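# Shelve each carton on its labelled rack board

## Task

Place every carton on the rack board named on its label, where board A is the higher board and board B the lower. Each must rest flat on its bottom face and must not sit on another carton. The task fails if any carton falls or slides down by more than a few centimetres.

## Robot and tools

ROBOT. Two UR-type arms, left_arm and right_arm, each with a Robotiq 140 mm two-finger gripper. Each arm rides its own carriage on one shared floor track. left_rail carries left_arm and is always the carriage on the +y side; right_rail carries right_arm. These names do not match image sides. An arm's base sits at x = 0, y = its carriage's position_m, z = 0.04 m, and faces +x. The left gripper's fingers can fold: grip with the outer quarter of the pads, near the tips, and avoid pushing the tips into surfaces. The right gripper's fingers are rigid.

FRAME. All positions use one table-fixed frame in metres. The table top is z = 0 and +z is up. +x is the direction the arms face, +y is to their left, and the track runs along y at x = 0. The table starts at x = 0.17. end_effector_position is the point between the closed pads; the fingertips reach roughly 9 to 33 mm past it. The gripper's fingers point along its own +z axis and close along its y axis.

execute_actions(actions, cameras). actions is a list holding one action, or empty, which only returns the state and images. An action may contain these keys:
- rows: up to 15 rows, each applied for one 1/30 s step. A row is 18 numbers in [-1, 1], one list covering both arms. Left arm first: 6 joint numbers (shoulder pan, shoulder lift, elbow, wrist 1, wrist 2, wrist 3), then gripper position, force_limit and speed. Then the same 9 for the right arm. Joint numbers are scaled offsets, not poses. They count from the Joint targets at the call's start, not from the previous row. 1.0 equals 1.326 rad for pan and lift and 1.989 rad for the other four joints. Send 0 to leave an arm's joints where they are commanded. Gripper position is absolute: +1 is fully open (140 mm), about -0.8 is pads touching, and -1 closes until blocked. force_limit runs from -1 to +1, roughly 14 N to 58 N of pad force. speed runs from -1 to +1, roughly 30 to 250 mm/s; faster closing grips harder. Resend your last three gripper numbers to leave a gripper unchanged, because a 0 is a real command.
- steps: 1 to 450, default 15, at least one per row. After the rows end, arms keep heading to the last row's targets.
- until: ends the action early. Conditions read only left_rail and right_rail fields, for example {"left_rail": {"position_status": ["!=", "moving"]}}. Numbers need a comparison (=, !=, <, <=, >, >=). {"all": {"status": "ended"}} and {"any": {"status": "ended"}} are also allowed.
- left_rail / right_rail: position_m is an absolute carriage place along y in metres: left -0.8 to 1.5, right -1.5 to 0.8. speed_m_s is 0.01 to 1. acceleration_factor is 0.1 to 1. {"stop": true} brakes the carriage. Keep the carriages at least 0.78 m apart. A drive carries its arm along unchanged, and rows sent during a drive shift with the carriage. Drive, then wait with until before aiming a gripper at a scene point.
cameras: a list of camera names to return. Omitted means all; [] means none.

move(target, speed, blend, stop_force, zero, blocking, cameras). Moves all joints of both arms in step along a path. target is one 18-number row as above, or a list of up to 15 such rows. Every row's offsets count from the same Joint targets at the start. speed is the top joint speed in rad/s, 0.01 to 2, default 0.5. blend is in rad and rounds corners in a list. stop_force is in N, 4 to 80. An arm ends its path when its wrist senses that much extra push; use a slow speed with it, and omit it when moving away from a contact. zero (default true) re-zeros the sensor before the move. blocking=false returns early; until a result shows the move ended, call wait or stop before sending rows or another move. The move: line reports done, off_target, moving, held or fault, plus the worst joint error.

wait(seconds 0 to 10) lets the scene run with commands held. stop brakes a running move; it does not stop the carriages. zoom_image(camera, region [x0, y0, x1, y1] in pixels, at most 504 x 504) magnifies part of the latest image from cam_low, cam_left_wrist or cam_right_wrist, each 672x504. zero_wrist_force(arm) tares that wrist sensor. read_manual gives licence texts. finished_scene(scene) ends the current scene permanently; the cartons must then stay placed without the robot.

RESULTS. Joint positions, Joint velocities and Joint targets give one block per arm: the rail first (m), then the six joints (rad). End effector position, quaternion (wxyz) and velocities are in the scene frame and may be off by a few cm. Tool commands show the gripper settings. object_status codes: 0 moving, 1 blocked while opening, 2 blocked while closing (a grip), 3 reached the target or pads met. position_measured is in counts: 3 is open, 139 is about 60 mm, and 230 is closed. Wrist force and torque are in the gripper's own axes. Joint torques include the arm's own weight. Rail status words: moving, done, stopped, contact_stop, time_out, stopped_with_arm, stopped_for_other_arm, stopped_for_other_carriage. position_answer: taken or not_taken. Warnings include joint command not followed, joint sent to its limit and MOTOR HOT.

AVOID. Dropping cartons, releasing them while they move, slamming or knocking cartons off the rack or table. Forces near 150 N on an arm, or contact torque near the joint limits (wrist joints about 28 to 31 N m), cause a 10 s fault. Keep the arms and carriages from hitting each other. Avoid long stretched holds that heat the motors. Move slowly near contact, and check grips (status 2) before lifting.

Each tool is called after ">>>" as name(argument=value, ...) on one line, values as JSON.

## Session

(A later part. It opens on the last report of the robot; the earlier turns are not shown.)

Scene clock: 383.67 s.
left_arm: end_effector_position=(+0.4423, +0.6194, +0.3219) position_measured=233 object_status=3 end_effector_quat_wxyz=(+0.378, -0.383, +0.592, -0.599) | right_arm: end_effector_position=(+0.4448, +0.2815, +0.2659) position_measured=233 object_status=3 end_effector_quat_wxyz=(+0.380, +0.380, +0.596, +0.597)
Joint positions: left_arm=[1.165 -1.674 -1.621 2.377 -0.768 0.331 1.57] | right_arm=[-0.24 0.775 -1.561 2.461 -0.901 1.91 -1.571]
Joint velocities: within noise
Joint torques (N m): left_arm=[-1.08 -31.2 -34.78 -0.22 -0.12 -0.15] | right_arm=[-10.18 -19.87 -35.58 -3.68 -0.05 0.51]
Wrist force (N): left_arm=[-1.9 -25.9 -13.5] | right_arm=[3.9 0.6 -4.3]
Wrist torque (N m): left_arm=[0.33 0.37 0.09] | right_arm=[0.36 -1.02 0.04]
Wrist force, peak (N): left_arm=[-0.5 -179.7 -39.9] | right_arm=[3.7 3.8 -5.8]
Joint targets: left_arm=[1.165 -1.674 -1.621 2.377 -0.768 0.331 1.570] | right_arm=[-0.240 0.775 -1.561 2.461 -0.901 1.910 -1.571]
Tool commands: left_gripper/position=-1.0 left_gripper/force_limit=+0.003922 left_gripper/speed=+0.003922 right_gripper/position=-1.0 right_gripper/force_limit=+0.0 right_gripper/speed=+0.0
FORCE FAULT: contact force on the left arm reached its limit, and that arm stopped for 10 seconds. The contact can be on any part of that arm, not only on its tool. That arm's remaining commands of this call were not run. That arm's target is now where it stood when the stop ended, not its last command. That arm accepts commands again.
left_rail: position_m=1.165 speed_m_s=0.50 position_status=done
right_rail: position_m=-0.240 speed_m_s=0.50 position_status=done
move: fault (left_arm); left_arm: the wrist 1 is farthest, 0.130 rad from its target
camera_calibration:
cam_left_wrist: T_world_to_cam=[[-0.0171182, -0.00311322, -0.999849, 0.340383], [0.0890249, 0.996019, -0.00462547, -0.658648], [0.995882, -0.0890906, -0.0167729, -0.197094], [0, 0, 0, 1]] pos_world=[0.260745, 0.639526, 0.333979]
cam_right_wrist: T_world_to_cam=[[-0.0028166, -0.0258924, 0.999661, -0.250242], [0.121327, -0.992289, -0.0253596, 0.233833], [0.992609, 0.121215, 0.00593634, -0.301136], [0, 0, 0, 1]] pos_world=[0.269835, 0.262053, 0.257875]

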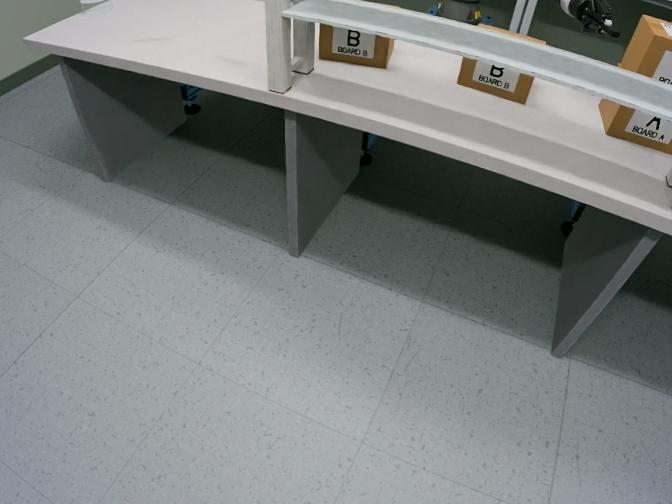

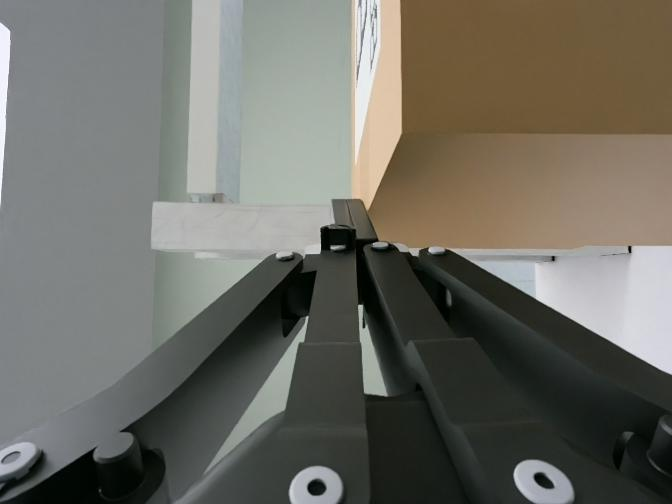

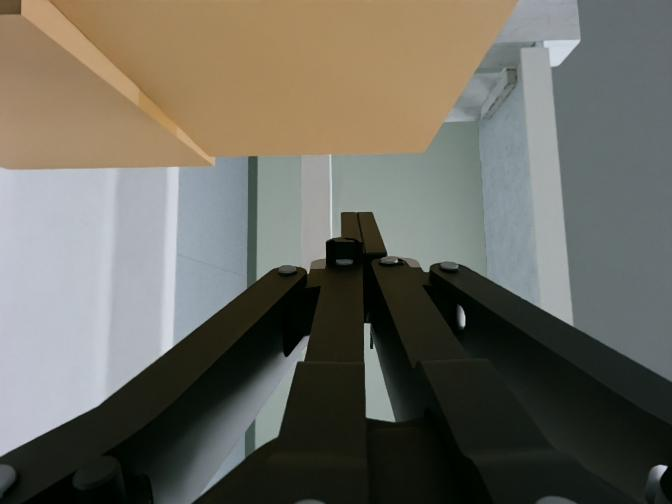

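>>> move(target=[0,-0.2235,-0.1903,0.3454,0,0,-1,0,0,0,0,0,0,0,0,-1,0,0], speed=0.5, cameras=[])

>>> execute_actions(actions=[{"left_rail":{"position_m":1.22,"speed_m_s":0.3},"right_rail":{"position_m":-0.205,"speed_m_s":0.3},"steps":100,"until":{"all":{"status":"ended"}}}], cameras=[])

>>> move(target=[0,0.2690,0.2323,-0.4117,0,0,-1,0,0,0,0,0,0,0,0,-1,0,0], speed=0.5)

Scene clock: 394.00 s.
left_arm: end_effector_position=(+0.4448, +0.6441, +0.6305) position_measured=233 object_status=3 end_effector_quat_wxyz=(+0.380, -0.381, +0.596, -0.596) | right_arm: end_effector_position=(+0.4448, +0.2815, +0.2659) position_measured=233 object_status=3 end_effector_quat_wxyz=(+0.380, +0.380, +0.596, +0.597)
Joint positions: left_arm=[1.165 -1.674 -1.917 1.999 -0.082 0.331 1.57] | right_arm=[-0.24 0.775 -1.561 2.461 -0.901 1.91 -1.571]
Joint velocities: within noise
Joint torques (N m): left_arm=[-3.49 -39.49 -60.63 1.97 0.15 -0.08] | right_arm=[-12.96 -22.31 -34.8 -1.45 -1.47 0.26]
Wrist force (N): left_arm=[-0.9 1.7 0.0] | right_arm=[4.0 0.5 -4.2]
Wrist torque (N m): left_arm=[0.00 0.22 0.36] | right_arm=[0.35 -1.05 0.04]
Wrist force, peak (N): left_arm=[-2.3 -25.7 -13.9] | right_arm=[4.2 0.4 -4.5]
Joint targets: left_arm=[1.165 -1.674 -1.917 1.999 -0.081 0.331 1.570] | right_arm=[-0.240 0.775 -1.561 2.461 -0.901 1.910 -1.571]
left_rail: position_m=1.165 speed_m_s=0.50 position_status=done
right_rail: position_m=-0.240 speed_m_s=0.50 position_status=done
move: done
No camera images: "cameras" was empty.

Scene clock: 395.07 s.
left_arm: end_effector_position=(+0.4448, +0.6991, +0.6306) position_measured=233 object_status=3 end_effector_quat_wxyz=(+0.380, -0.381, +0.596, -0.596) end_effector_velocity=(+0.000, +0.001, +0.000) end_effector_angular_velocity=(+0.001, +0.000, +0.000) | right_arm: end_effector_position=(+0.4448, +0.3164, +0.2659) position_measured=233 object_status=3 end_effector_quat_wxyz=(+0.380, +0.380, +0.596, +0.597)
Joint positions: left_arm=[1.22 -1.674 -1.917 1.999 -0.081 0.331 1.57] | right_arm=[-0.205 0.775 -1.561 2.461 -0.901 1.91 -1.571]
Joint velocities: left_arm=[0.001 0 0 0 0.001 0 0] | right_arm=[within noise]
Joint torques (N m): left_arm=[-0.92 -24.5 -57.7 -1.86 -0.04 0.02] | right_arm=[-11.38 -22.44 -34.36 -0.91 -1.84 0.27]
Wrist force (N): left_arm=[-0.7 1.3 0.1] | right_arm=[4.0 0.4 -4.1]
Wrist torque (N m): left_arm=[-0.07 0.17 0.36] | right_arm=[0.31 -1.04 0.04]
Wrist force, peak (N): left_arm=[-2.2 1.8 -0.4] | right_arm=[4.6 0.4 -3.9]
Joint targets: left_arm=[1.220 -1.674 -1.917 1.999 -0.081 0.331 1.570] | right_arm=[-0.205 0.775 -1.561 2.461 -0.901 1.910 -1.571]
Tool commands: left_gripper/position=-1.0 left_gripper/force_limit=+0.0 left_gripper/speed=+0.0 right_gripper/position=-1.0 right_gripper/force_limit=+0.0 right_gripper/speed=+0.0
left_rail: position_m=1.220 speed_m_s=0.30 position_status=done
right_rail: position_m=-0.205 speed_m_s=0.30 position_status=done
No camera images: "cameras" was empty.

Scene clock: 397.33 s.
left_arm: end_effector_position=(+0.4449, +0.6992, +0.2659) position_measured=233 object_status=3 end_effector_quat_wxyz=(+0.380, -0.381, +0.596, -0.596) | right_arm: end_effector_position=(+0.4448, +0.3165, +0.2659) position_measured=233 object_status=3 end_effector_quat_wxyz=(+0.380, +0.380, +0.596, +0.597)
Joint positions: left_arm=[1.22 -1.674 -1.561 2.461 -0.9 0.331 1.57] | right_arm=[-0.205 0.775 -1.561 2.461 -0.901 1.91 -1.571]
Joint velocities: within noise
Joint torques (N m): left_arm=[-2.14 -9.95 -22.29 -4.02 -0.2 -0.26] | right_arm=[-12.06 -22.67 -33.24 -0.31 -2.15 0.54]
Wrist force (N): left_arm=[-0.8 1.3 0.0] | right_arm=[3.8 0.5 -4.2]
Wrist torque (N m): left_arm=[-0.07 0.20 0.37] | right_arm=[0.34 -1.00 0.04]
Wrist force, peak (N): left_arm=[-1.5 3.4 -0.2] | right_arm=[4.1 0.5 -4.4]
Joint targets: left_arm=[1.220 -1.674 -1.561 2.461 -0.900 0.331 1.570] | right_arm=[-0.205 0.775 -1.561 2.461 -0.901 1.910 -1.571]
left_rail: position_m=1.220 speed_m_s=0.30 position_status=done
right_rail: position_m=-0.205 speed_m_s=0.30 position_status=done
move: done
camera_calibration:
cam_left_wrist: T_world_to_cam=[[-0.0158821, 0.008785, -0.999835, 0.275754], [0.0890227, 0.996003, 0.00733723, -0.741823], [0.995903, -0.0888915, -0.0166007, -0.193684], [0, 0, 0, 1]] pos_world=[0.263309, 0.719218, 0.277936]
cam_right_wrist: T_world_to_cam=[[-0.00281696, -0.0258927, 0.999661, -0.249338], [0.121326, -0.992289, -0.0253599, 0.268559], [0.992609, 0.121213, 0.00593668, -0.305381], [0, 0, 0, 1]] pos_world=[0.269838, 0.297049, 0.257877]

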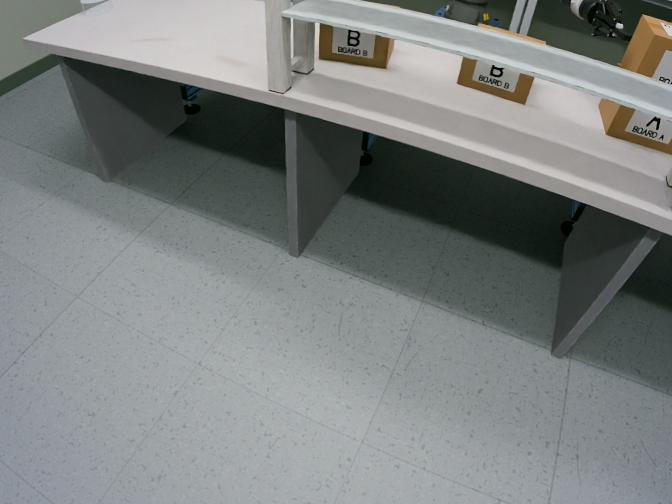

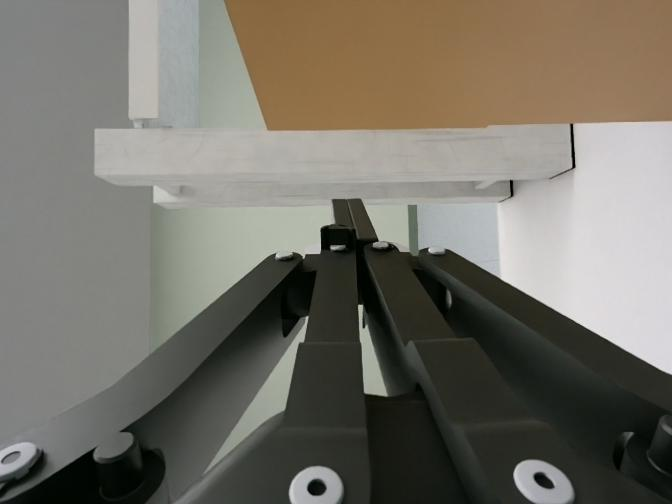

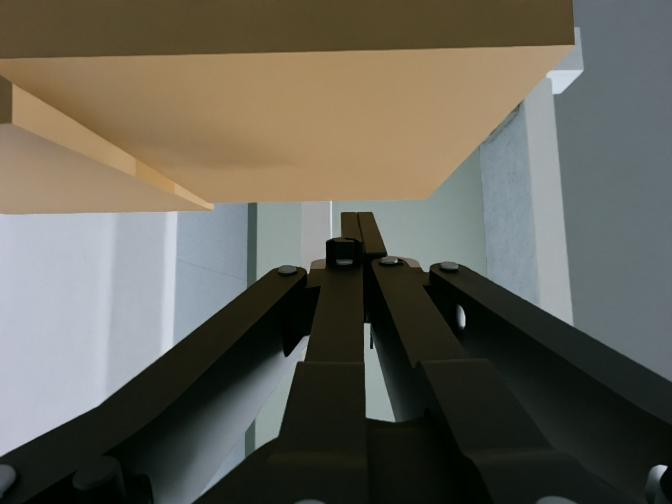

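>>> move(target=[-0.0164,-0.0042,0.0030,-0.0002,-0.0109,0,-1,0,0,0.0111,-0.0042,0.0030,-0.0002,0.0074,0,-1,0,0], speed=0.2, cameras=[])

>>> execute_actions(actions=[{"left_rail":{"position_m":1.150,"speed_m_s":0.12},"right_rail":{"position_m":-0.170,"speed_m_s":0.06},"steps":90,"until":{"all":{"status":"ended"}}}], cameras=["cam_left_wrist","cam_right_wrist"])

Scene clock: 418.60 s.
left_arm: end_effector_position=(+0.4371, +0.6999, +0.2657) position_measured=233 object_status=3 end_effector_quat_wxyz=(+0.380, -0.381, +0.596, -0.596) | right_arm: end_effector_position=(+0.4368, +0.3159, +0.2657) position_measured=233 object_status=3 end_effector_quat_wxyz=(+0.380, +0.380, +0.596, +0.597)
Joint positions: left_arm=[1.22 -1.696 -1.566 2.467 -0.901 0.309 1.57] | right_arm=[-0.205 0.79 -1.566 2.467 -0.902 1.924 -1.571]
Joint velocities: within noise
Joint torques (N m): left_arm=[-12.87 -51.4 -21.43 -3.49 -2.3 0.07] | right_arm=[11.55 -45.3 -20.05 -7.08 3.62 0.33]
Wrist force (N): left_arm=[-0.7 1.1 0.1] | right_arm=[3.8 0.0 -4.8]
Wrist torque (N m): left_arm=[-0.14 0.17 0.37] | right_arm=[0.21 -1.00 0.04]
Wrist force, peak (N): left_arm=[-0.9 1.7 0.3] | right_arm=[4.0 0.0 -4.9]
Joint targets: left_arm=[1.220 -1.696 -1.566 2.467 -0.901 0.309 1.570] | right_arm=[-0.205 0.790 -1.566 2.467 -0.902 1.924 -1.571]
left_rail: position_m=1.220 speed_m_s=0.30 position_status=done
right_rail: position_m=-0.205 speed_m_s=0.30 position_status=done
move: done
No camera images: "cameras" was empty.

Scene clock: 419.80 s.
left_arm: end_effector_position=(+0.4371, +0.6300, +0.2657) position_measured=233 object_status=3 end_effector_quat_wxyz=(+0.380, -0.381, +0.596, -0.596) end_effector_velocity=(+0.000, -0.001, +0.000) end_effector_angular_velocity=(+0.000, +0.000, +0.000) | right_arm: end_effector_position=(+0.4367, +0.3508, +0.2657) position_measured=233 object_status=3 end_effector_quat_wxyz=(+0.380, +0.380, +0.596, +0.597)
Joint positions: left_arm=[1.15 -1.696 -1.566 2.467 -0.901 0.309 1.57] | right_arm=[-0.17 0.79 -1.566 2.467 -0.902 1.924 -1.571]
Joint velocities: left_arm=[-0.001 -0.001 0.001 0 0 -0.001 -0.001] | right_arm=[within noise]
Joint torques (N m): left_arm=[-10.62 -49.28 -29.16 -3.15 -1.45 0.12] | right_arm=[5.82 -42.46 -25.73 -6.53 -2.75 0.23]
Wrist force (N): left_arm=[-2.5 1.0 -2.4] | right_arm=[-0.7 1.1 -7.9]
Wrist torque (N m): left_arm=[-0.03 0.19 0.36] | right_arm=[0.16 -1.14 0.05]
Wrist force, peak (N): left_arm=[-1.7 1.6 -3.2] | right_arm=[-0.6 0.7 -8.2]
Joint targets: left_arm=[1.150 -1.696 -1.566 2.467 -0.901 0.309 1.570] | right_arm=[-0.170 0.790 -1.566 2.467 -0.902 1.924 -1.571]
Tool commands: left_gripper/position=-1.0 left_gripper/force_limit=+0.0 left_gripper/speed=+0.0 right_gripper/position=-1.0 right_gripper/force_limit=+0.0 right_gripper/speed=+0.0
left_rail: position_m=1.150 speed_m_s=0.12 position_status=done
right_rail: position_m=-0.170 speed_m_s=0.06 position_status=done
camera_calibration:
cam_left_wrist: T_world_to_cam=[[-0.0158795, 0.00883139, -0.999835, 0.275999], [0.0890878, 0.995996, 0.00738259, -0.672225], [0.995897, -0.0889558, -0.0166027, -0.192028], [0, 0, 0, 1]] pos_world=[0.25551, 0.650014, 0.277728]
cam_right_wrist: T_world_to_cam=[[-0.00280615, -0.0258939, 0.999661, -0.248351], [0.121245, -0.992299, -0.0253629, 0.303672], [0.992619, 0.121132, 0.00592404, -0.301485], [0, 0, 0, 1]] pos_world=[0.261744, 0.331422, 0.257755]
Images, in order (width x height): cam_left_wrist 672x504, cam_right_wrist 672x504.

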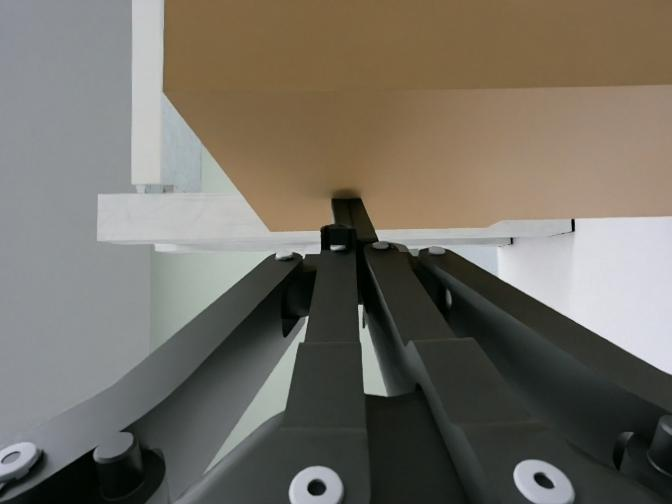

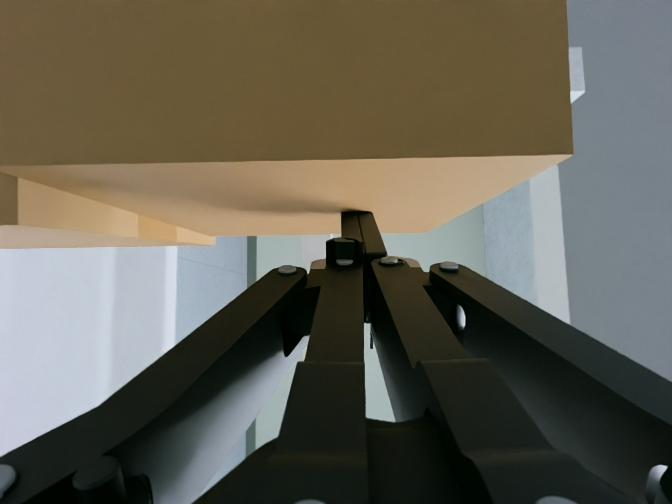

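>>> execute_actions(actions=[{"left_rail":{"position_m":1.1468,"speed_m_s":0.03},"right_rail":{"position_m":-0.167,"speed_m_s":0.03},"steps":60,"until":{"all":{"status":"ended"}}}], cameras=[])

Scene clock: 423.77 s.
left_arm: end_effector_position=(+0.4371, +0.6269, +0.2657) position_measured=233 object_status=3 end_effector_quat_wxyz=(+0.380, -0.381, +0.596, -0.596) end_effector_velocity=(+0.001, +0.000, +0.000) end_effector_angular_velocity=(+0.000, +0.000, +0.001) | right_arm: end_effector_position=(+0.4367, +0.3538, +0.2658) position_measured=233 object_status=3 end_effector_quat_wxyz=(+0.380, +0.380, +0.596, +0.597) end_effector_velocity=(+0.000, +0.001, +0.001) end_effector_angular_velocity=(+0.000, -0.001, +0.000)
Joint positions: left_arm=[1.147 -1.696 -1.566 2.467 -0.901 0.309 1.57] | right_arm=[-0.167 0.79 -1.566 2.467 -0.902 1.924 -1.571]
Joint velocities: left_arm=[-0.001 0.001 -0.001 0.001 0 0 0] | right_arm=[0.001 0 -0.001 0 0 0 -0.001]
Joint torques (N m): left_arm=[-6.34 -38.63 -42.28 -1.41 10.78 0.25] | right_arm=[4.71 -31.98 -38.91 -4.6 -4.67 0.33]
Wrist force (N): left_arm=[-36.7 -11.0 -25.1] | right_arm=[-33.5 12.7 -28.8]
Wrist torque (N m): left_arm=[0.24 -0.87 0.20] | right_arm=[-0.08 -1.79 0.19]
Wrist force, peak (N): left_arm=[-36.7 -11.0 -25.1] | right_arm=[-33.5 12.7 -28.8]
Joint targets: left_arm=[1.147 -1.696 -1.566 2.467 -0.901 0.309 1.570] | right_arm=[-0.167 0.790 -1.566 2.467 -0.902 1.924 -1.571]
Tool commands: left_gripper/position=-1.0 left_gripper/force_limit=+0.0 left_gripper/speed=+0.0 right_gripper/position=-1.0 right_gripper/force_limit=+0.0 right_gripper/speed=+0.0
left_rail: position_m=1.147 speed_m_s=0.03 position_status=done
right_rail: position_m=-0.167 speed_m_s=0.03 position_status=done
No camera images: "cameras" was empty.

>>> move(target=[[0,-0.0770,-0.0235,0.0749,0,0,-1,0,0,0,-0.0770,-0.0235,0.0749,0,0,-1,0,0],[0,-0.1441,-0.0548,0.1508,0,0,-1,0,0,0,-0.1441,-0.0548,0.1508,0,0,-1,0,0]], speed=0.18, blend=0.03, cameras=[])

>>> execute_actions(actions=[{"left_rail":{"position_m":0.9838,"speed_m_s":0.1,"acceleration_factor":0.15},"right_rail":{"position_m":-0.330,"speed_m_s":0.1,"acceleration_factor":0.15},"steps":200,"until":{"all":{"status":"ended"}}}], cameras=["cam_left_wrist","cam_right_wrist"])

Scene clock: 432.30 s.
left_arm: end_effector_position=(+0.4370, +0.6266, +0.3799) position_measured=233 object_status=3 end_effector_quat_wxyz=(+0.380, -0.381, +0.596, -0.596) | right_arm: end_effector_position=(+0.4368, +0.3540, +0.3800) position_measured=233 object_status=3 end_effector_quat_wxyz=(+0.380, +0.380, +0.596, +0.597)
Joint positions: left_arm=[1.147 -1.696 -1.757 2.358 -0.601 0.309 1.57] | right_arm=[-0.167 0.79 -1.757 2.358 -0.602 1.924 -1.571]
Joint velocities: within noise
Joint torques (N m): left_arm=[-24.22 -42.17 -75.26 -2.05 7.02 0.26] | right_arm=[26.87 -37.62 -62.68 -3.95 -11.45 0.28]
Wrist force (N): left_arm=[-37.8 9.9 -16.0] | right_arm=[-33.6 -8.3 -20.6]
Wrist torque (N m): left_arm=[-0.26 -1.04 0.46] | right_arm=[0.47 -1.90 -0.05]
Wrist force, peak (N): left_arm=[-50.8 10.8 -22.0] | right_arm=[-47.1 -8.7 -26.6]
Joint targets: left_arm=[1.147 -1.696 -1.757 2.358 -0.601 0.309 1.570] | right_arm=[-0.167 0.790 -1.757 2.358 -0.602 1.924 -1.571]
left_rail: position_m=1.147 speed_m_s=0.03 position_status=done
right_rail: position_m=-0.167 speed_m_s=0.03 position_status=done
move: done
No camera images: "cameras" was empty.

Scene clock: 435.13 s.
left_arm: end_effector_position=(+0.4370, +0.4636, +0.3800) position_measured=233 object_status=3 end_effector_quat_wxyz=(+0.380, -0.381, +0.596, -0.596) | right_arm: end_effector_position=(+0.4368, +0.1910, +0.3801) position_measured=233 object_status=3 end_effector_quat_wxyz=(+0.380, +0.380, +0.596, +0.597)
Joint positions: left_arm=[0.984 -1.696 -1.757 2.358 -0.601 0.309 1.57] | right_arm=[-0.33 0.79 -1.757 2.358 -0.602 1.924 -1.571]
Joint velocities: within noise
Joint torques (N m): left_arm=[-15.71 -39.6 -70.5 -3.33 8.76 0.06] | right_arm=[25.88 -36.75 -55.84 -4.09 -14.85 -0.01]
Wrist force (N): left_arm=[-36.8 10.3 -15.7] | right_arm=[-33.2 -8.5 -20.5]
Wrist torque (N m): left_arm=[-0.26 -1.13 0.46] | right_arm=[0.53 -1.88 -0.05]
Wrist force, peak (N): left_arm=[-40.6 10.3 -17.4] | right_arm=[-35.1 -9.2 -21.8]
Joint targets: left_arm=[0.984 -1.696 -1.757 2.358 -0.601 0.309 1.570] | right_arm=[-0.330 0.790 -1.757 2.358 -0.602 1.924 -1.571]
Tool commands: left_gripper/position=-1.0 left_gripper/force_limit=+0.0 left_gripper/speed=+0.0 right_gripper/position=-1.0 right_gripper/force_limit=+0.0 right_gripper/speed=+0.0
left_rail: position_m=0.984 speed_m_s=0.10 position_status=done
right_rail: position_m=-0.330 speed_m_s=0.10 position_status=done
camera_calibration:
cam_left_wrist: T_world_to_cam=[[-0.0158981, 0.00868344, -0.999836, 0.391873], [0.08909, 0.995997, 0.00723351, -0.507302], [0.995897, -0.0889604, -0.0166081, -0.20491], [0, 0, 0, 1]] pos_world=[0.255495, 0.48364, 0.392075]
cam_right_wrist: T_world_to_cam=[[-0.00290977, -0.0260006, 0.999658, -0.36674], [0.121317, -0.992287, -0.0254557, 0.14799], [0.99261, 0.121202, 0.00604164, -0.282984], [0, 0, 0, 1]] pos_world=[0.261871, 0.171612, 0.372092]
Images, in order (width x height): cam_left_wrist 672x504, cam_right_wrist 672x504.

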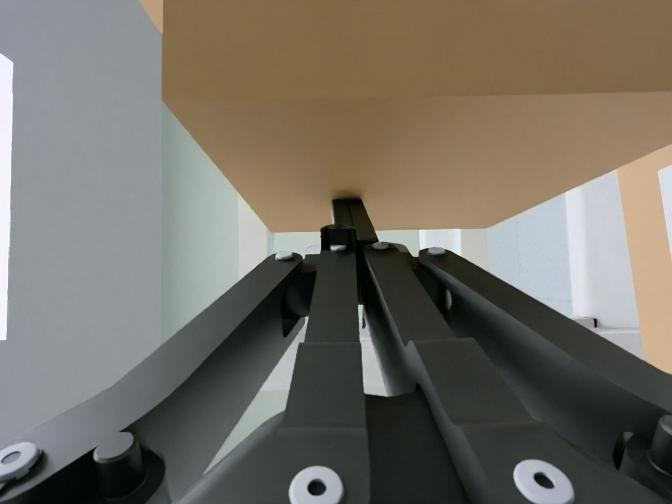

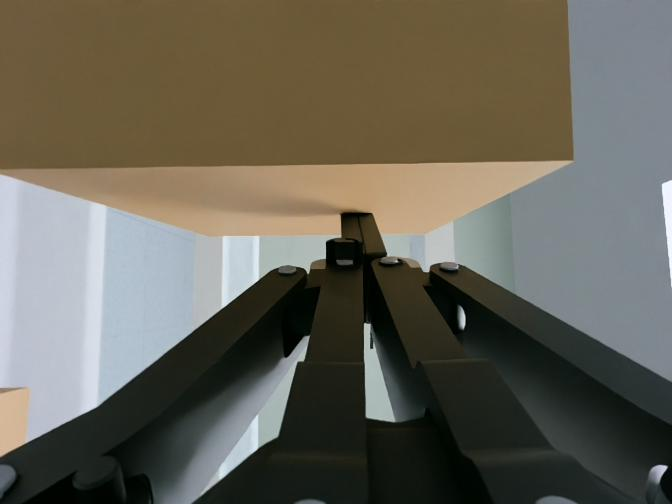

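>>> move(target=[[0.0881,0.0246,-0.0139,-0.0025,0.0587,0,-1,0,0,-0.0591,0.0246,-0.0139,-0.0025,-0.0394,0,-1,0,0],[0.1471,0.0446,-0.0249,-0.0049,0.0981,0,-1,0,0,-0.0966,0.0446,-0.0249,-0.0049,-0.0644,0,-1,0,0],[0.2225,0.0741,-0.0417,-0.0077,0.1483,0,-1,0,0,-0.1409,0.0741,-0.0417,-0.0077,-0.0939,0,-1,0,0],[0.2910,0.1058,-0.0611,-0.0094,0.1940,0,-1,0,0,-0.1795,0.1058,-0.0611,-0.0094,-0.1197,0,-1,0,0],[0.3558,0.1393,-0.0828,-0.0101,0.2372,0,-1,0,0,-0.2135,0.1393,-0.0828,-0.0101,-0.1423,0,-1,0,0],[0.4142,0.1739,-0.1064,-0.0095,0.2761,0,-1,0,0,-0.2431,0.1739,-0.1064,-0.0095,-0.1620,0,-1,0,0],[0.4923,0.2272,-0.1457,-0.0058,0.3282,0,-1,0,0,-0.2808,0.2272,-0.1457,-0.0058,-0.1872,0,-1,0,0],[0.5596,0.2814,-0.1889,0.0013,0.3731,0,-1,0,0,-0.3120,0.2814,-0.1889,0.0013,-0.2080,0,-1,0,0]], speed=0.2, blend=0.02, stop_force=40, cameras=["cam_low"])

>>> move(target=[0,0.0365,0.0183,-0.0426,0,0,-1,0,0,0,0.0365,0.0183,-0.0426,0,0,-1,0,0], speed=0.06, stop_force=20)

Scene clock: 463.97 s.
left_arm: end_effector_position=(+0.7900, +0.4631, +0.3813) position_measured=233 object_status=3 end_effector_quat_wxyz=(+0.380, -0.381, +0.596, -0.596) | right_arm: end_effector_position=(+0.7896, +0.1915, +0.3813) position_measured=233 object_status=3 end_effector_quat_wxyz=(+0.380, +0.380, +0.596, +0.597)
Joint positions: left_arm=[0.984 -0.954 -1.384 1.982 -0.598 1.051 1.57] | right_arm=[-0.33 0.377 -1.384 1.982 -0.599 1.511 -1.571]
Joint velocities: within noise
Joint torques (N m): left_arm=[-21.13 -44.31 -78.99 -4.4 22.25 0.23] | right_arm=[20.49 -53.52 -57.09 -3.31 -22.64 0.08]
Wrist force (N): left_arm=[-41.9 9.7 -18.2] | right_arm=[-37.2 -7.6 -22.1]
Wrist torque (N m): left_arm=[-0.33 -1.23 0.44] | right_arm=[0.59 -2.20 -0.07]
Wrist force, peak (N): left_arm=[-51.3 10.5 -22.2] | right_arm=[-47.7 -8.4 -26.4]
Joint targets: left_arm=[0.984 -0.954 -1.384 1.982 -0.598 1.051 1.570] | right_arm=[-0.330 0.377 -1.384 1.982 -0.599 1.511 -1.571]
left_rail: position_m=0.984 speed_m_s=0.10 position_status=done
right_rail: position_m=-0.330 speed_m_s=0.10 position_status=done
move: done
Images, in order (width x height): cam_low 672x504.

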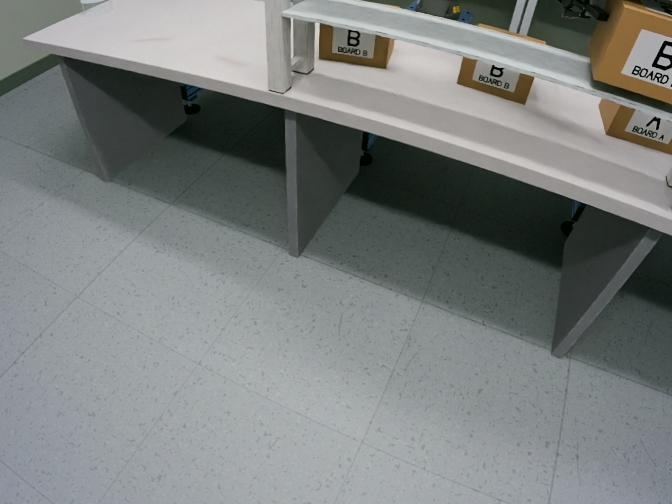

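Scene clock: 466.37 s.
left_arm: end_effector_position=(+0.7903, +0.4627, +0.3496) position_measured=233 object_status=3 end_effector_quat_wxyz=(+0.380, -0.381, +0.596, -0.596) | right_arm: end_effector_position=(+0.7901, +0.1917, +0.3483) position_measured=233 object_status=3 end_effector_quat_wxyz=(+0.380, +0.379, +0.596, +0.597)
Joint positions: left_arm=[0.984 -0.954 -1.35 2.008 -0.658 1.051 1.57] | right_arm=[-0.33 0.377 -1.349 2.009 -0.662 1.511 -1.571]
Joint velocities: within noise
Joint torques (N m): left_arm=[-30.42 -72.78 -65.92 -2.08 22.41 0.54] | right_arm=[29.94 -65.46 -44.33 0.12 -22.18 -0.21]
Wrist force (N): left_arm=[-45.8 -3.7 -15.7] | right_arm=[-45.1 6.6 -22.8]
Wrist torque (N m): left_arm=[0.18 -1.43 0.29] | right_arm=[0.16 -2.37 0.14]
Wrist force, peak (N): left_arm=[-48.5 -21.8 -29.2] | right_arm=[-45.6 20.0 -37.3]
Joint targets: left_arm=[0.984 -0.954 -1.350 2.008 -0.658 1.051 1.570] | right_arm=[-0.330 0.377 -1.349 2.009 -0.662 1.511 -1.571]
left_rail: position_m=0.984 speed_m_s=0.10 position_status=done
right_rail: position_m=-0.330 speed_m_s=0.10 position_status=done
move: contact (left_arm, right_arm); left_arm: the wrist 1 is farthest, 0.025 rad from its target; right_arm: the wrist 1 is farthest, 0.022 rad from its target
camera_calibration:
cam_left_wrist: T_world_to_cam=[[-0.0155059, 0.0084481, -0.999844, 0.366877], [0.0891386, 0.995994, 0.00703318, -0.5376], [0.995899, -0.0890156, -0.0161968, -0.557384], [0, 0, 0, 1]] pos_world=[0.608708, 0.482731, 0.361573]
cam_right_wrist: T_world_to_cam=[[-0.00347495, -0.0258613, 0.999659, -0.333506], [0.121328, -0.992291, -0.025249, 0.104895], [0.992606, 0.121199, 0.00658585, -0.633664], [0, 0, 0, 1]] pos_world=[0.615093, 0.172261, 0.340214]

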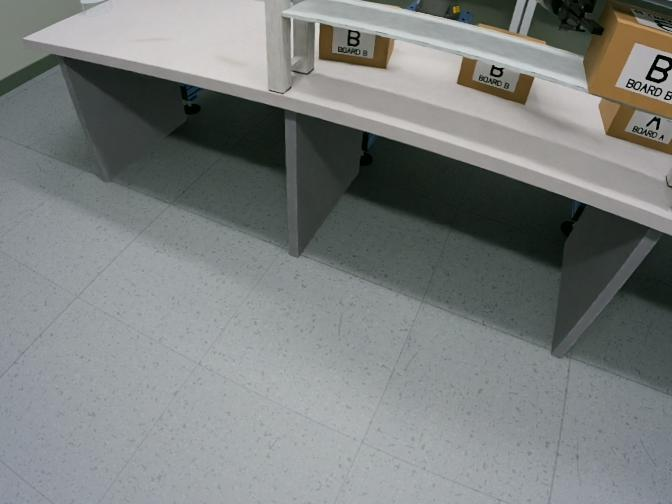

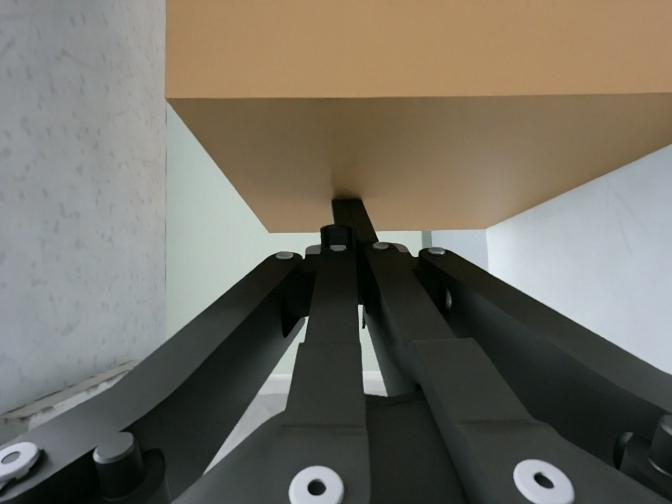

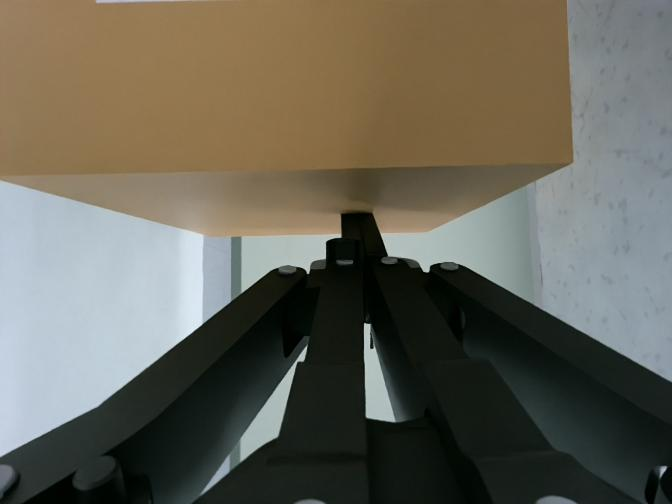

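>>> execute_actions(actions=[{"left_rail":{"position_m":0.998,"speed_m_s":0.06},"right_rail":{"position_m":-0.344,"speed_m_s":0.06},"steps":60,"until":{"all":{"status":"ended"}}}], cameras=[])

>>> move(target=[[-0.1454,-0.1060,0.0833,-0.0116,-0.0969,0,-1,0,0,0.0684,-0.1060,0.0833,-0.0116,0.0456,0,-1,0,0],[-0.5430,-0.3030,0.1728,0.0302,-0.3620,0,-1,0,0,0.3009,-0.3030,0.1728,0.0302,0.2006,0,-1,0,0]], speed=0.7, blend=0.05, cameras=["cam_low"])

>>> execute_actions(actions=[{"left_rail":{"position_m":1.2,"speed_m_s":0.4,"acceleration_factor":0.4},"right_rail":{"position_m":-0.235,"speed_m_s":0.4,"acceleration_factor":0.4},"steps":200,"until":{"all":{"status":"ended"}}}])

Scene clock: 487.47 s.
left_arm: end_effector_position=(+0.7902, +0.4768, +0.3497) position_measured=233 object_status=3 end_effector_quat_wxyz=(+0.380, -0.381, +0.596, -0.596) | right_arm: end_effector_position=(+0.7900, +0.1778, +0.3483) position_measured=233 object_status=3 end_effector_quat_wxyz=(+0.380, +0.379, +0.596, +0.597)
Joint positions: left_arm=[0.998 -0.954 -1.35 2.008 -0.658 1.051 1.57] | right_arm=[-0.344 0.377 -1.349 2.009 -0.662 1.511 -1.571]
Joint velocities: within noise
Joint torques (N m): left_arm=[12.29 -69.78 -32.18 -1.25 -1.76 0.79] | right_arm=[-14.18 -64.38 -37.27 -3.79 2.96 -0.1]
Wrist force (N): left_arm=[-0.8 1.4 -0.1] | right_arm=[7.0 -2.7 -4.4]
Wrist torque (N m): left_arm=[-0.05 0.20 0.38] | right_arm=[-0.42 -1.76 0.06]
Wrist force, peak (N): left_arm=[-46.4 -4.6 -15.6] | right_arm=[-45.2 6.5 -22.7]
Joint targets: left_arm=[0.998 -0.954 -1.350 2.008 -0.658 1.051 1.570] | right_arm=[-0.344 0.377 -1.349 2.009 -0.662 1.511 -1.571]
Tool commands: left_gripper/position=-1.0 left_gripper/force_limit=+0.0 left_gripper/speed=+0.0 right_gripper/position=-1.0 right_gripper/force_limit=+0.0 right_gripper/speed=+0.0
left_rail: position_m=0.998 speed_m_s=0.06 position_status=done
right_rail: position_m=-0.344 speed_m_s=0.06 position_status=done
No camera images: "cameras" was empty.

Scene clock: 489.20 s.
left_arm: end_effector_position=(+0.4450, +0.4773, +0.3809) position_measured=233 object_status=3 end_effector_quat_wxyz=(+0.381, -0.380, +0.596, -0.596) | right_arm: end_effector_position=(+0.4449, +0.1774, +0.3797) position_measured=233 object_status=3 end_effector_quat_wxyz=(+0.380, +0.380, +0.597, +0.596)
Joint positions: left_arm=[0.998 -1.674 -1.752 2.351 -0.598 0.331 1.57] | right_arm=[-0.344 0.775 -1.75 2.353 -0.602 1.909 -1.571]
Joint velocities: within noise
Joint torques (N m): left_arm=[-12.79 -42.09 -30.14 1.84 -2.69 0.4] | right_arm=[11.31 -35.98 -29.1 0.64 3.9 -0.05]
Wrist force (N): left_arm=[-0.7 1.7 0.1] | right_arm=[6.1 -2.9 -3.7]
Wrist torque (N m): left_arm=[0.04 0.20 0.36] | right_arm=[-0.43 -1.56 0.04]
Wrist force, peak (N): left_arm=[-3.2 1.7 3.3] | right_arm=[7.5 -3.8 -5.1]
Joint targets: left_arm=[0.998 -1.674 -1.752 2.351 -0.598 0.331 1.570] | right_arm=[-0.344 0.775 -1.750 2.353 -0.602 1.910 -1.571]
left_rail: position_m=0.998 speed_m_s=0.06 position_status=done
right_rail: position_m=-0.344 speed_m_s=0.06 position_status=done
move: done
Images, in order (width x height): cam_low 672x504.

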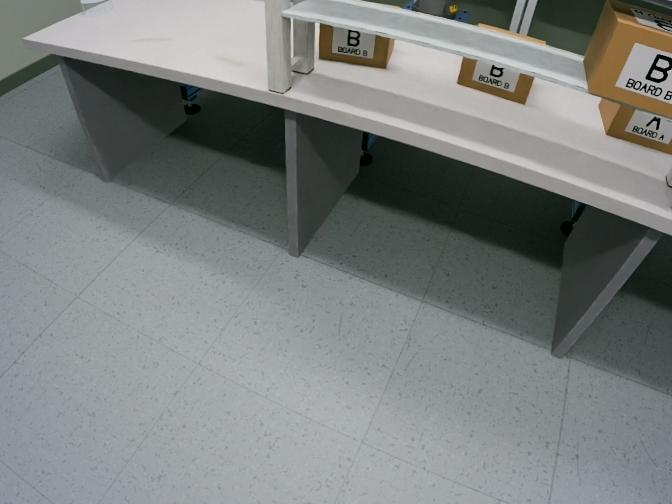

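Scene clock: 491.20 s.
left_arm: end_effector_position=(+0.4450, +0.6793, +0.3809) position_measured=233 object_status=3 end_effector_quat_wxyz=(+0.381, -0.380, +0.596, -0.596) end_effector_velocity=(+0.000, +0.000, +0.001) end_effector_angular_velocity=(-0.001, +0.000, +0.000) | right_arm: end_effector_position=(+0.4448, +0.2865, +0.3797) position_measured=233 object_status=3 end_effector_quat_wxyz=(+0.380, +0.380, +0.597, +0.596)
Joint positions: left_arm=[1.2 -1.674 -1.752 2.351 -0.598 0.331 1.57] | right_arm=[-0.235 0.775 -1.75 2.353 -0.602 1.91 -1.571]
Joint velocities: left_arm=[0.001 0 -0.001 -0.001 -0.001 0 0.001] | right_arm=[within noise]
Joint torques (N m): left_arm=[-13.23 -32.42 -38.68 1.25 -1.93 0.68] | right_arm=[10.16 -35.81 -37.14 -0.47 2.84 -0.14]
Wrist force (N): left_arm=[-0.6 2.0 0.4] | right_arm=[5.8 -3.2 -3.6]
Wrist torque (N m): left_arm=[0.08 0.18 0.36] | right_arm=[-0.49 -1.48 0.04]
Wrist force, peak (N): left_arm=[-1.3 1.9 -0.1] | right_arm=[6.7 -3.3 -3.7]
Joint targets: left_arm=[1.200 -1.674 -1.752 2.351 -0.598 0.331 1.570] | right_arm=[-0.235 0.775 -1.750 2.353 -0.602 1.910 -1.571]
Tool commands: left_gripper/position=-1.0 left_gripper/force_limit=+0.0 left_gripper/speed=+0.0 right_gripper/position=-1.0 right_gripper/force_limit=+0.0 right_gripper/speed=+0.0
left_rail: position_m=1.200 speed_m_s=0.40 position_status=done
right_rail: position_m=-0.235 speed_m_s=0.40 position_status=done
camera_calibration:
cam_left_wrist: T_world_to_cam=[[-0.0157248, 0.0102945, -0.999823, 0.389868], [0.0891425, 0.99598, 0.00885296, -0.723408], [0.995895, -0.0889876, -0.0165793, -0.193584], [0, 0, 0, 1]] pos_world=[0.263406, 0.699259, 0.392994]
cam_right_wrist: T_world_to_cam=[[-0.00178073, -0.0248766, 0.999689, -0.364626], [0.121291, -0.992315, -0.024477, 0.241378], [0.992615, 0.12121, 0.00478435, -0.302018], [0, 0, 0, 1]] pos_world=[0.269861, 0.26706, 0.371866]

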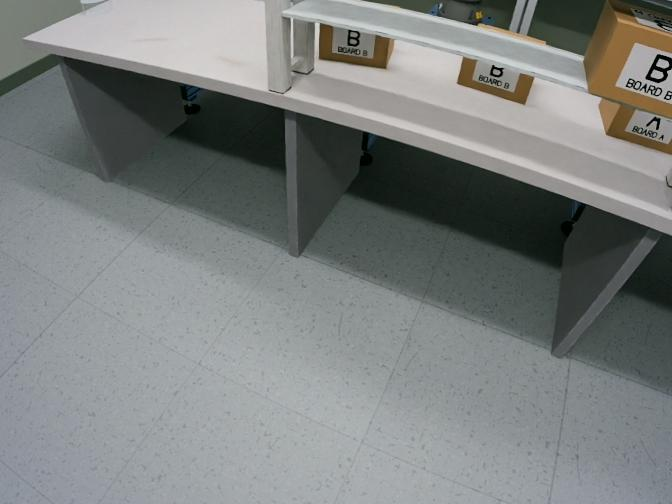

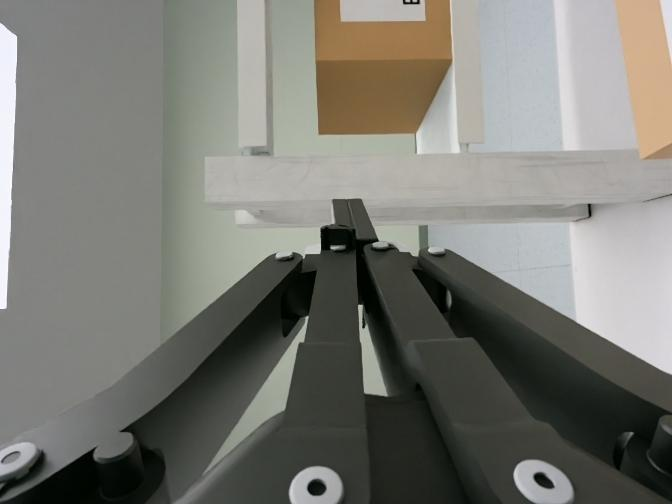

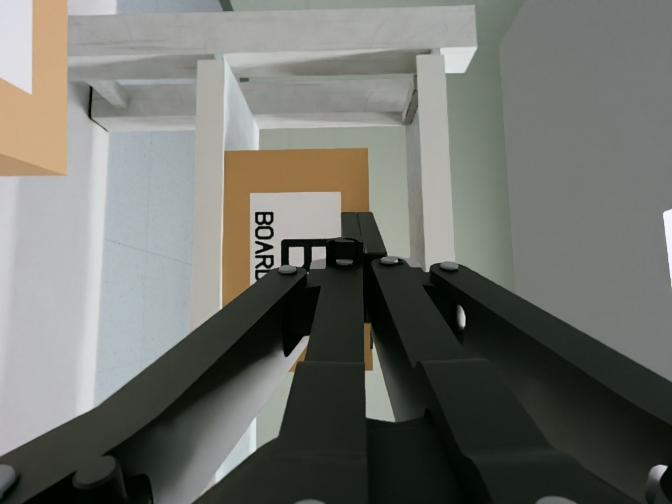

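>>> move(target=[[0.0715,0.0208,-0.0104,-0.0040,0.0477,0,-1,0,0,-0.0478,0.0208,-0.0104,-0.0040,-0.0319,0,-1,0,0],[0.0715,0.1692,0.0447,-0.1580,0.0477,0,-1,0,0,-0.0478,0.1692,0.0447,-0.1580,-0.0319,0,-1,0,0],[0.0715,0.4235,0.0740,-0.3569,0.0477,0,-1,0,0,-0.0478,0.4235,0.0740,-0.3569,-0.0319,0,-1,0,0]], speed=0.6, blend=0.03, stop_force=40)

>>> execute_actions(actions=[{"left_rail":{"position_m":1.15,"speed_m_s":0.12},"right_rail":{"position_m":-0.19,"speed_m_s":0.12},"steps":90,"until":{"all":{"status":"ended"}}}], cameras=["cam_left_wrist","cam_right_wrist"])

Scene clock: 518.87 s.
left_arm: end_effector_position=(+0.4799, +0.6793, +0.1178) position_measured=233 object_status=3 end_effector_quat_wxyz=(+0.380, -0.381, +0.596, -0.596) | right_arm: end_effector_position=(+0.4789, +0.2861, +0.1172) position_measured=233 object_status=3 end_effector_quat_wxyz=(+0.380, +0.380, +0.596, +0.597)
Joint positions: left_arm=[1.2 -1.579 -1.19 2.498 -1.308 0.426 1.57] | right_arm=[-0.235 0.712 -1.189 2.5 -1.311 1.846 -1.571]
Joint velocities: within noise
Joint torques (N m): left_arm=[13.21 -29.86 -4.12 -3.54 1.71 0.52] | right_arm=[-5.9 -37.03 -6.44 -7.04 -2.81 -0.02]
Wrist force (N): left_arm=[-1.0 1.5 0.2] | right_arm=[6.1 -3.4 -4.1]
Wrist torque (N m): left_arm=[0.00 0.26 0.37] | right_arm=[-0.56 -1.55 -0.02]
Wrist force, peak (N): left_arm=[-1.1 3.8 0.2] | right_arm=[7.3 -3.2 -5.5]
Joint targets: left_arm=[1.200 -1.579 -1.190 2.498 -1.308 0.426 1.570] | right_arm=[-0.235 0.712 -1.189 2.500 -1.311 1.846 -1.571]
left_rail: position_m=1.200 speed_m_s=0.40 position_status=done
right_rail: position_m=-0.235 speed_m_s=0.40 position_status=done
move: done
camera_calibration:
cam_left_wrist: T_world_to_cam=[[-0.0158613, 0.00917879, -0.999832, 0.128147], [0.0892124, 0.995983, 0.00772819, -0.724179], [0.995886, -0.0890748, -0.0166164, -0.232708], [0, 0, 0, 1]] pos_world=[0.298389, 0.699365, 0.129856]
cam_right_wrist: T_world_to_cam=[[-0.00261191, -0.0256586, 0.999667, -0.10154], [0.121369, -0.992289, -0.0251521, 0.230508], [0.992604, 0.121263, 0.00570594, -0.334655], [0, 0, 0, 1]] pos_world=[0.303938, 0.266706, 0.109214]

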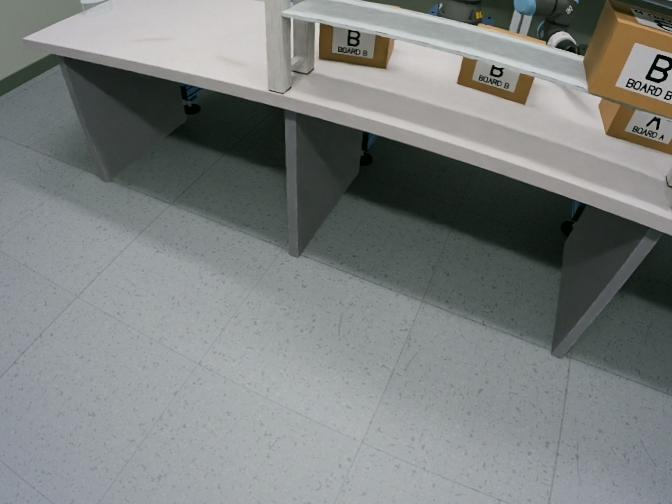

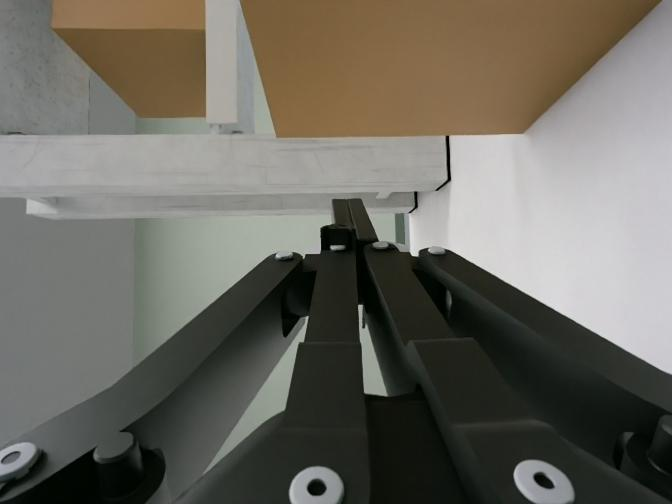

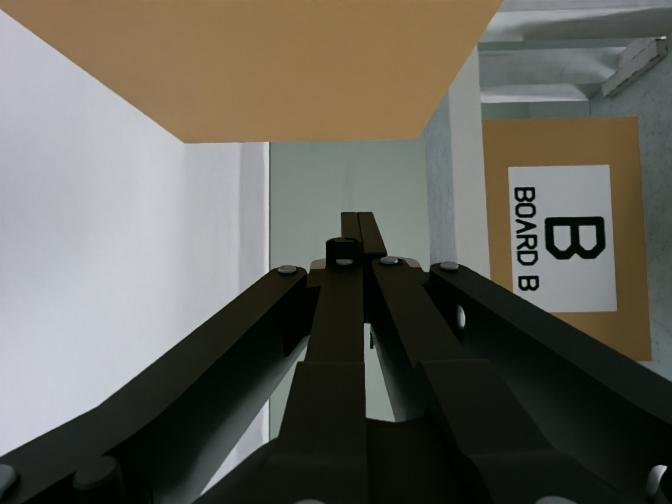

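Scene clock: 519.97 s.
left_arm: end_effector_position=(+0.4799, +0.6294, +0.1178) position_measured=233 object_status=3 end_effector_quat_wxyz=(+0.380, -0.381, +0.596, -0.596) | right_arm: end_effector_position=(+0.4789, +0.3311, +0.1172) position_measured=233 object_status=3 end_effector_quat_wxyz=(+0.380, +0.380, +0.596, +0.597)
Joint positions: left_arm=[1.15 -1.579 -1.19 2.498 -1.308 0.426 1.57] | right_arm=[-0.19 0.712 -1.189 2.5 -1.311 1.846 -1.571]
Joint velocities: within noise
Joint torques (N m): left_arm=[12.41 -31.68 -9.14 -3.32 1.5 1.07] | right_arm=[-1.64 -38.21 -8.25 -6.46 -2.35 -0.14]
Wrist force (N): left_arm=[-1.1 1.8 0.1] | right_arm=[6.0 -3.3 -4.0]
Wrist torque (N m): left_arm=[0.05 0.29 0.36] | right_arm=[-0.54 -1.54 -0.02]
Wrist force, peak (N): left_arm=[-1.6 1.7 -0.1] | right_arm=[6.6 -3.2 -3.7]
Joint targets: left_arm=[1.150 -1.579 -1.190 2.498 -1.308 0.426 1.570] | right_arm=[-0.190 0.712 -1.189 2.500 -1.311 1.846 -1.571]
Tool commands: left_gripper/position=-1.0 left_gripper/force_limit=+0.0 left_gripper/speed=+0.0 right_gripper/position=-1.0 right_gripper/force_limit=+0.0 right_gripper/speed=+0.0
left_rail: position_m=1.150 speed_m_s=0.12 position_status=done
right_rail: position_m=-0.190 speed_m_s=0.12 position_status=done
camera_calibration:
cam_left_wrist: T_world_to_cam=[[-0.0158612, 0.00919758, -0.999832, 0.128586], [0.0892106, 0.995983, 0.00774694, -0.674467], [0.995886, -0.0890728, -0.016618, -0.237157], [0, 0, 0, 1]] pos_world=[0.29839, 0.64945, 0.129849]
cam_right_wrist: T_world_to_cam=[[-0.00260903, -0.0256561, 0.999667, -0.100386], [0.121369, -0.992289, -0.02515, 0.275118], [0.992604, 0.121263, 0.00570278, -0.340106], [0, 0, 0, 1]] pos_world=[0.303938, 0.311663, 0.109212]
Images, in order (width x height): cam_left_wrist 672x504, cam_right_wrist 672x504.

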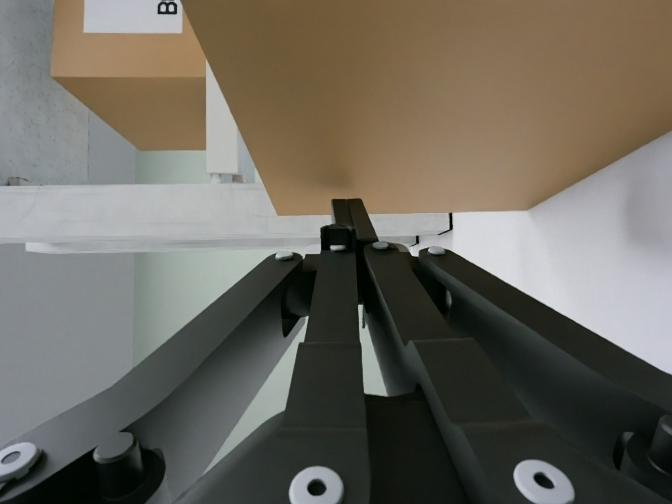

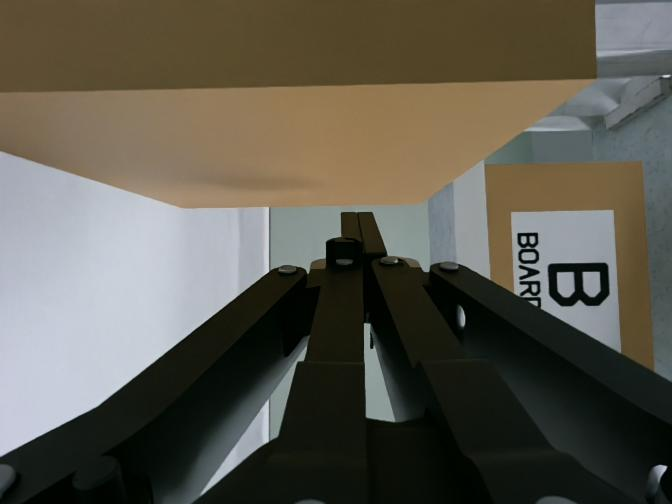

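>>> move(target=[-0.0680,-0.0080,0.0135,-0.0083,-0.0454,0,-1,0,0,0.0455,-0.0080,0.0135,-0.0083,0.0303,0,-1,0,0], speed=0.1, cameras=[])

>>> execute_actions(actions=[{"left_rail":{"position_m":1.139,"speed_m_s":0.03},"right_rail":{"position_m":-0.180,"speed_m_s":0.03},"steps":60,"until":{"all":{"status":"ended"}}}], cameras=[])

Scene clock: 565.03 s.
left_arm: end_effector_position=(+0.4468, +0.6304, +0.1179) position_measured=233 object_status=3 end_effector_quat_wxyz=(+0.380, -0.381, +0.596, -0.596) | right_arm: end_effector_position=(+0.4452, +0.3303, +0.1173) position_measured=233 object_status=3 end_effector_quat_wxyz=(+0.380, +0.380, +0.596, +0.597)
Joint positions: left_arm=[1.15 -1.669 -1.201 2.525 -1.324 0.336 1.57] | right_arm=[-0.19 0.772 -1.199 2.527 -1.328 1.906 -1.571]
Joint velocities: within noise
Joint torques (N m): left_arm=[-18.35 -70.65 -3.07 -3.96 -2.6 0.66] | right_arm=[8.93 -59.28 -3.1 -7.23 3.26 -0.17]
Wrist force (N): left_arm=[-0.8 1.6 0.3] | right_arm=[6.0 -3.1 -4.0]
Wrist torque (N m): left_arm=[0.01 0.22 0.38] | right_arm=[-0.47 -1.52 0.02]
Wrist force, peak (N): left_arm=[-2.5 2.0 0.1] | right_arm=[6.5 -3.2 -3.8]
Joint targets: left_arm=[1.150 -1.669 -1.201 2.525 -1.324 0.336 1.570] | right_arm=[-0.190 0.772 -1.199 2.527 -1.328 1.906 -1.571]
left_rail: position_m=1.150 speed_m_s=0.12 position_status=done
right_rail: position_m=-0.190 speed_m_s=0.12 position_status=done
move: done
No camera images: "cameras" was empty.

Scene clock: 565.77 s.
left_arm: end_effector_position=(+0.4468, +0.6196, +0.1179) position_measured=233 object_status=3 end_effector_quat_wxyz=(+0.380, -0.381, +0.596, -0.596) end_effector_velocity=(+0.000, +0.000, +0.000) end_effector_angular_velocity=(+0.001, +0.000, -0.002) | right_arm: end_effector_position=(+0.4451, +0.3402, +0.1173) position_measured=233 object_status=3 end_effector_quat_wxyz=(+0.380, +0.380, +0.596, +0.597)
Joint positions: left_arm=[1.139 -1.669 -1.201 2.525 -1.324 0.335 1.57] | right_arm=[-0.18 0.772 -1.199 2.527 -1.328 1.906 -1.571]
Joint velocities: left_arm=[-0.001 0 -0.001 0.001 0.001 0.001 -0.001] | right_arm=[within noise]
Joint torques (N m): left_arm=[-14.77 -65.42 -16.81 -3.4 3.44 0.36] | right_arm=[9.52 -59.06 -8.94 -7.12 1.43 -0.18]
Wrist force (N): left_arm=[-12.9 -0.6 -8.8] | right_arm=[1.8 -3.3 -7.0]
Wrist torque (N m): left_arm=[0.08 -0.13 0.33] | right_arm=[-0.54 -1.54 0.03]
Wrist force, peak (N): left_arm=[-12.9 -0.6 -8.8] | right_arm=[4.6 -3.9 -6.0]
Joint targets: left_arm=[1.139 -1.669 -1.201 2.525 -1.324 0.336 1.570] | right_arm=[-0.180 0.772 -1.199 2.527 -1.328 1.906 -1.571]
Tool commands: left_gripper/position=-1.0 left_gripper/force_limit=+0.0 left_gripper/speed=+0.0 right_gripper/position=-1.0 right_gripper/force_limit=+0.0 right_gripper/speed=+0.0
left_rail: position_m=1.139 speed_m_s=0.03 position_status=done
right_rail: position_m=-0.180 speed_m_s=0.03 position_status=done
No camera images: "cameras" was empty.


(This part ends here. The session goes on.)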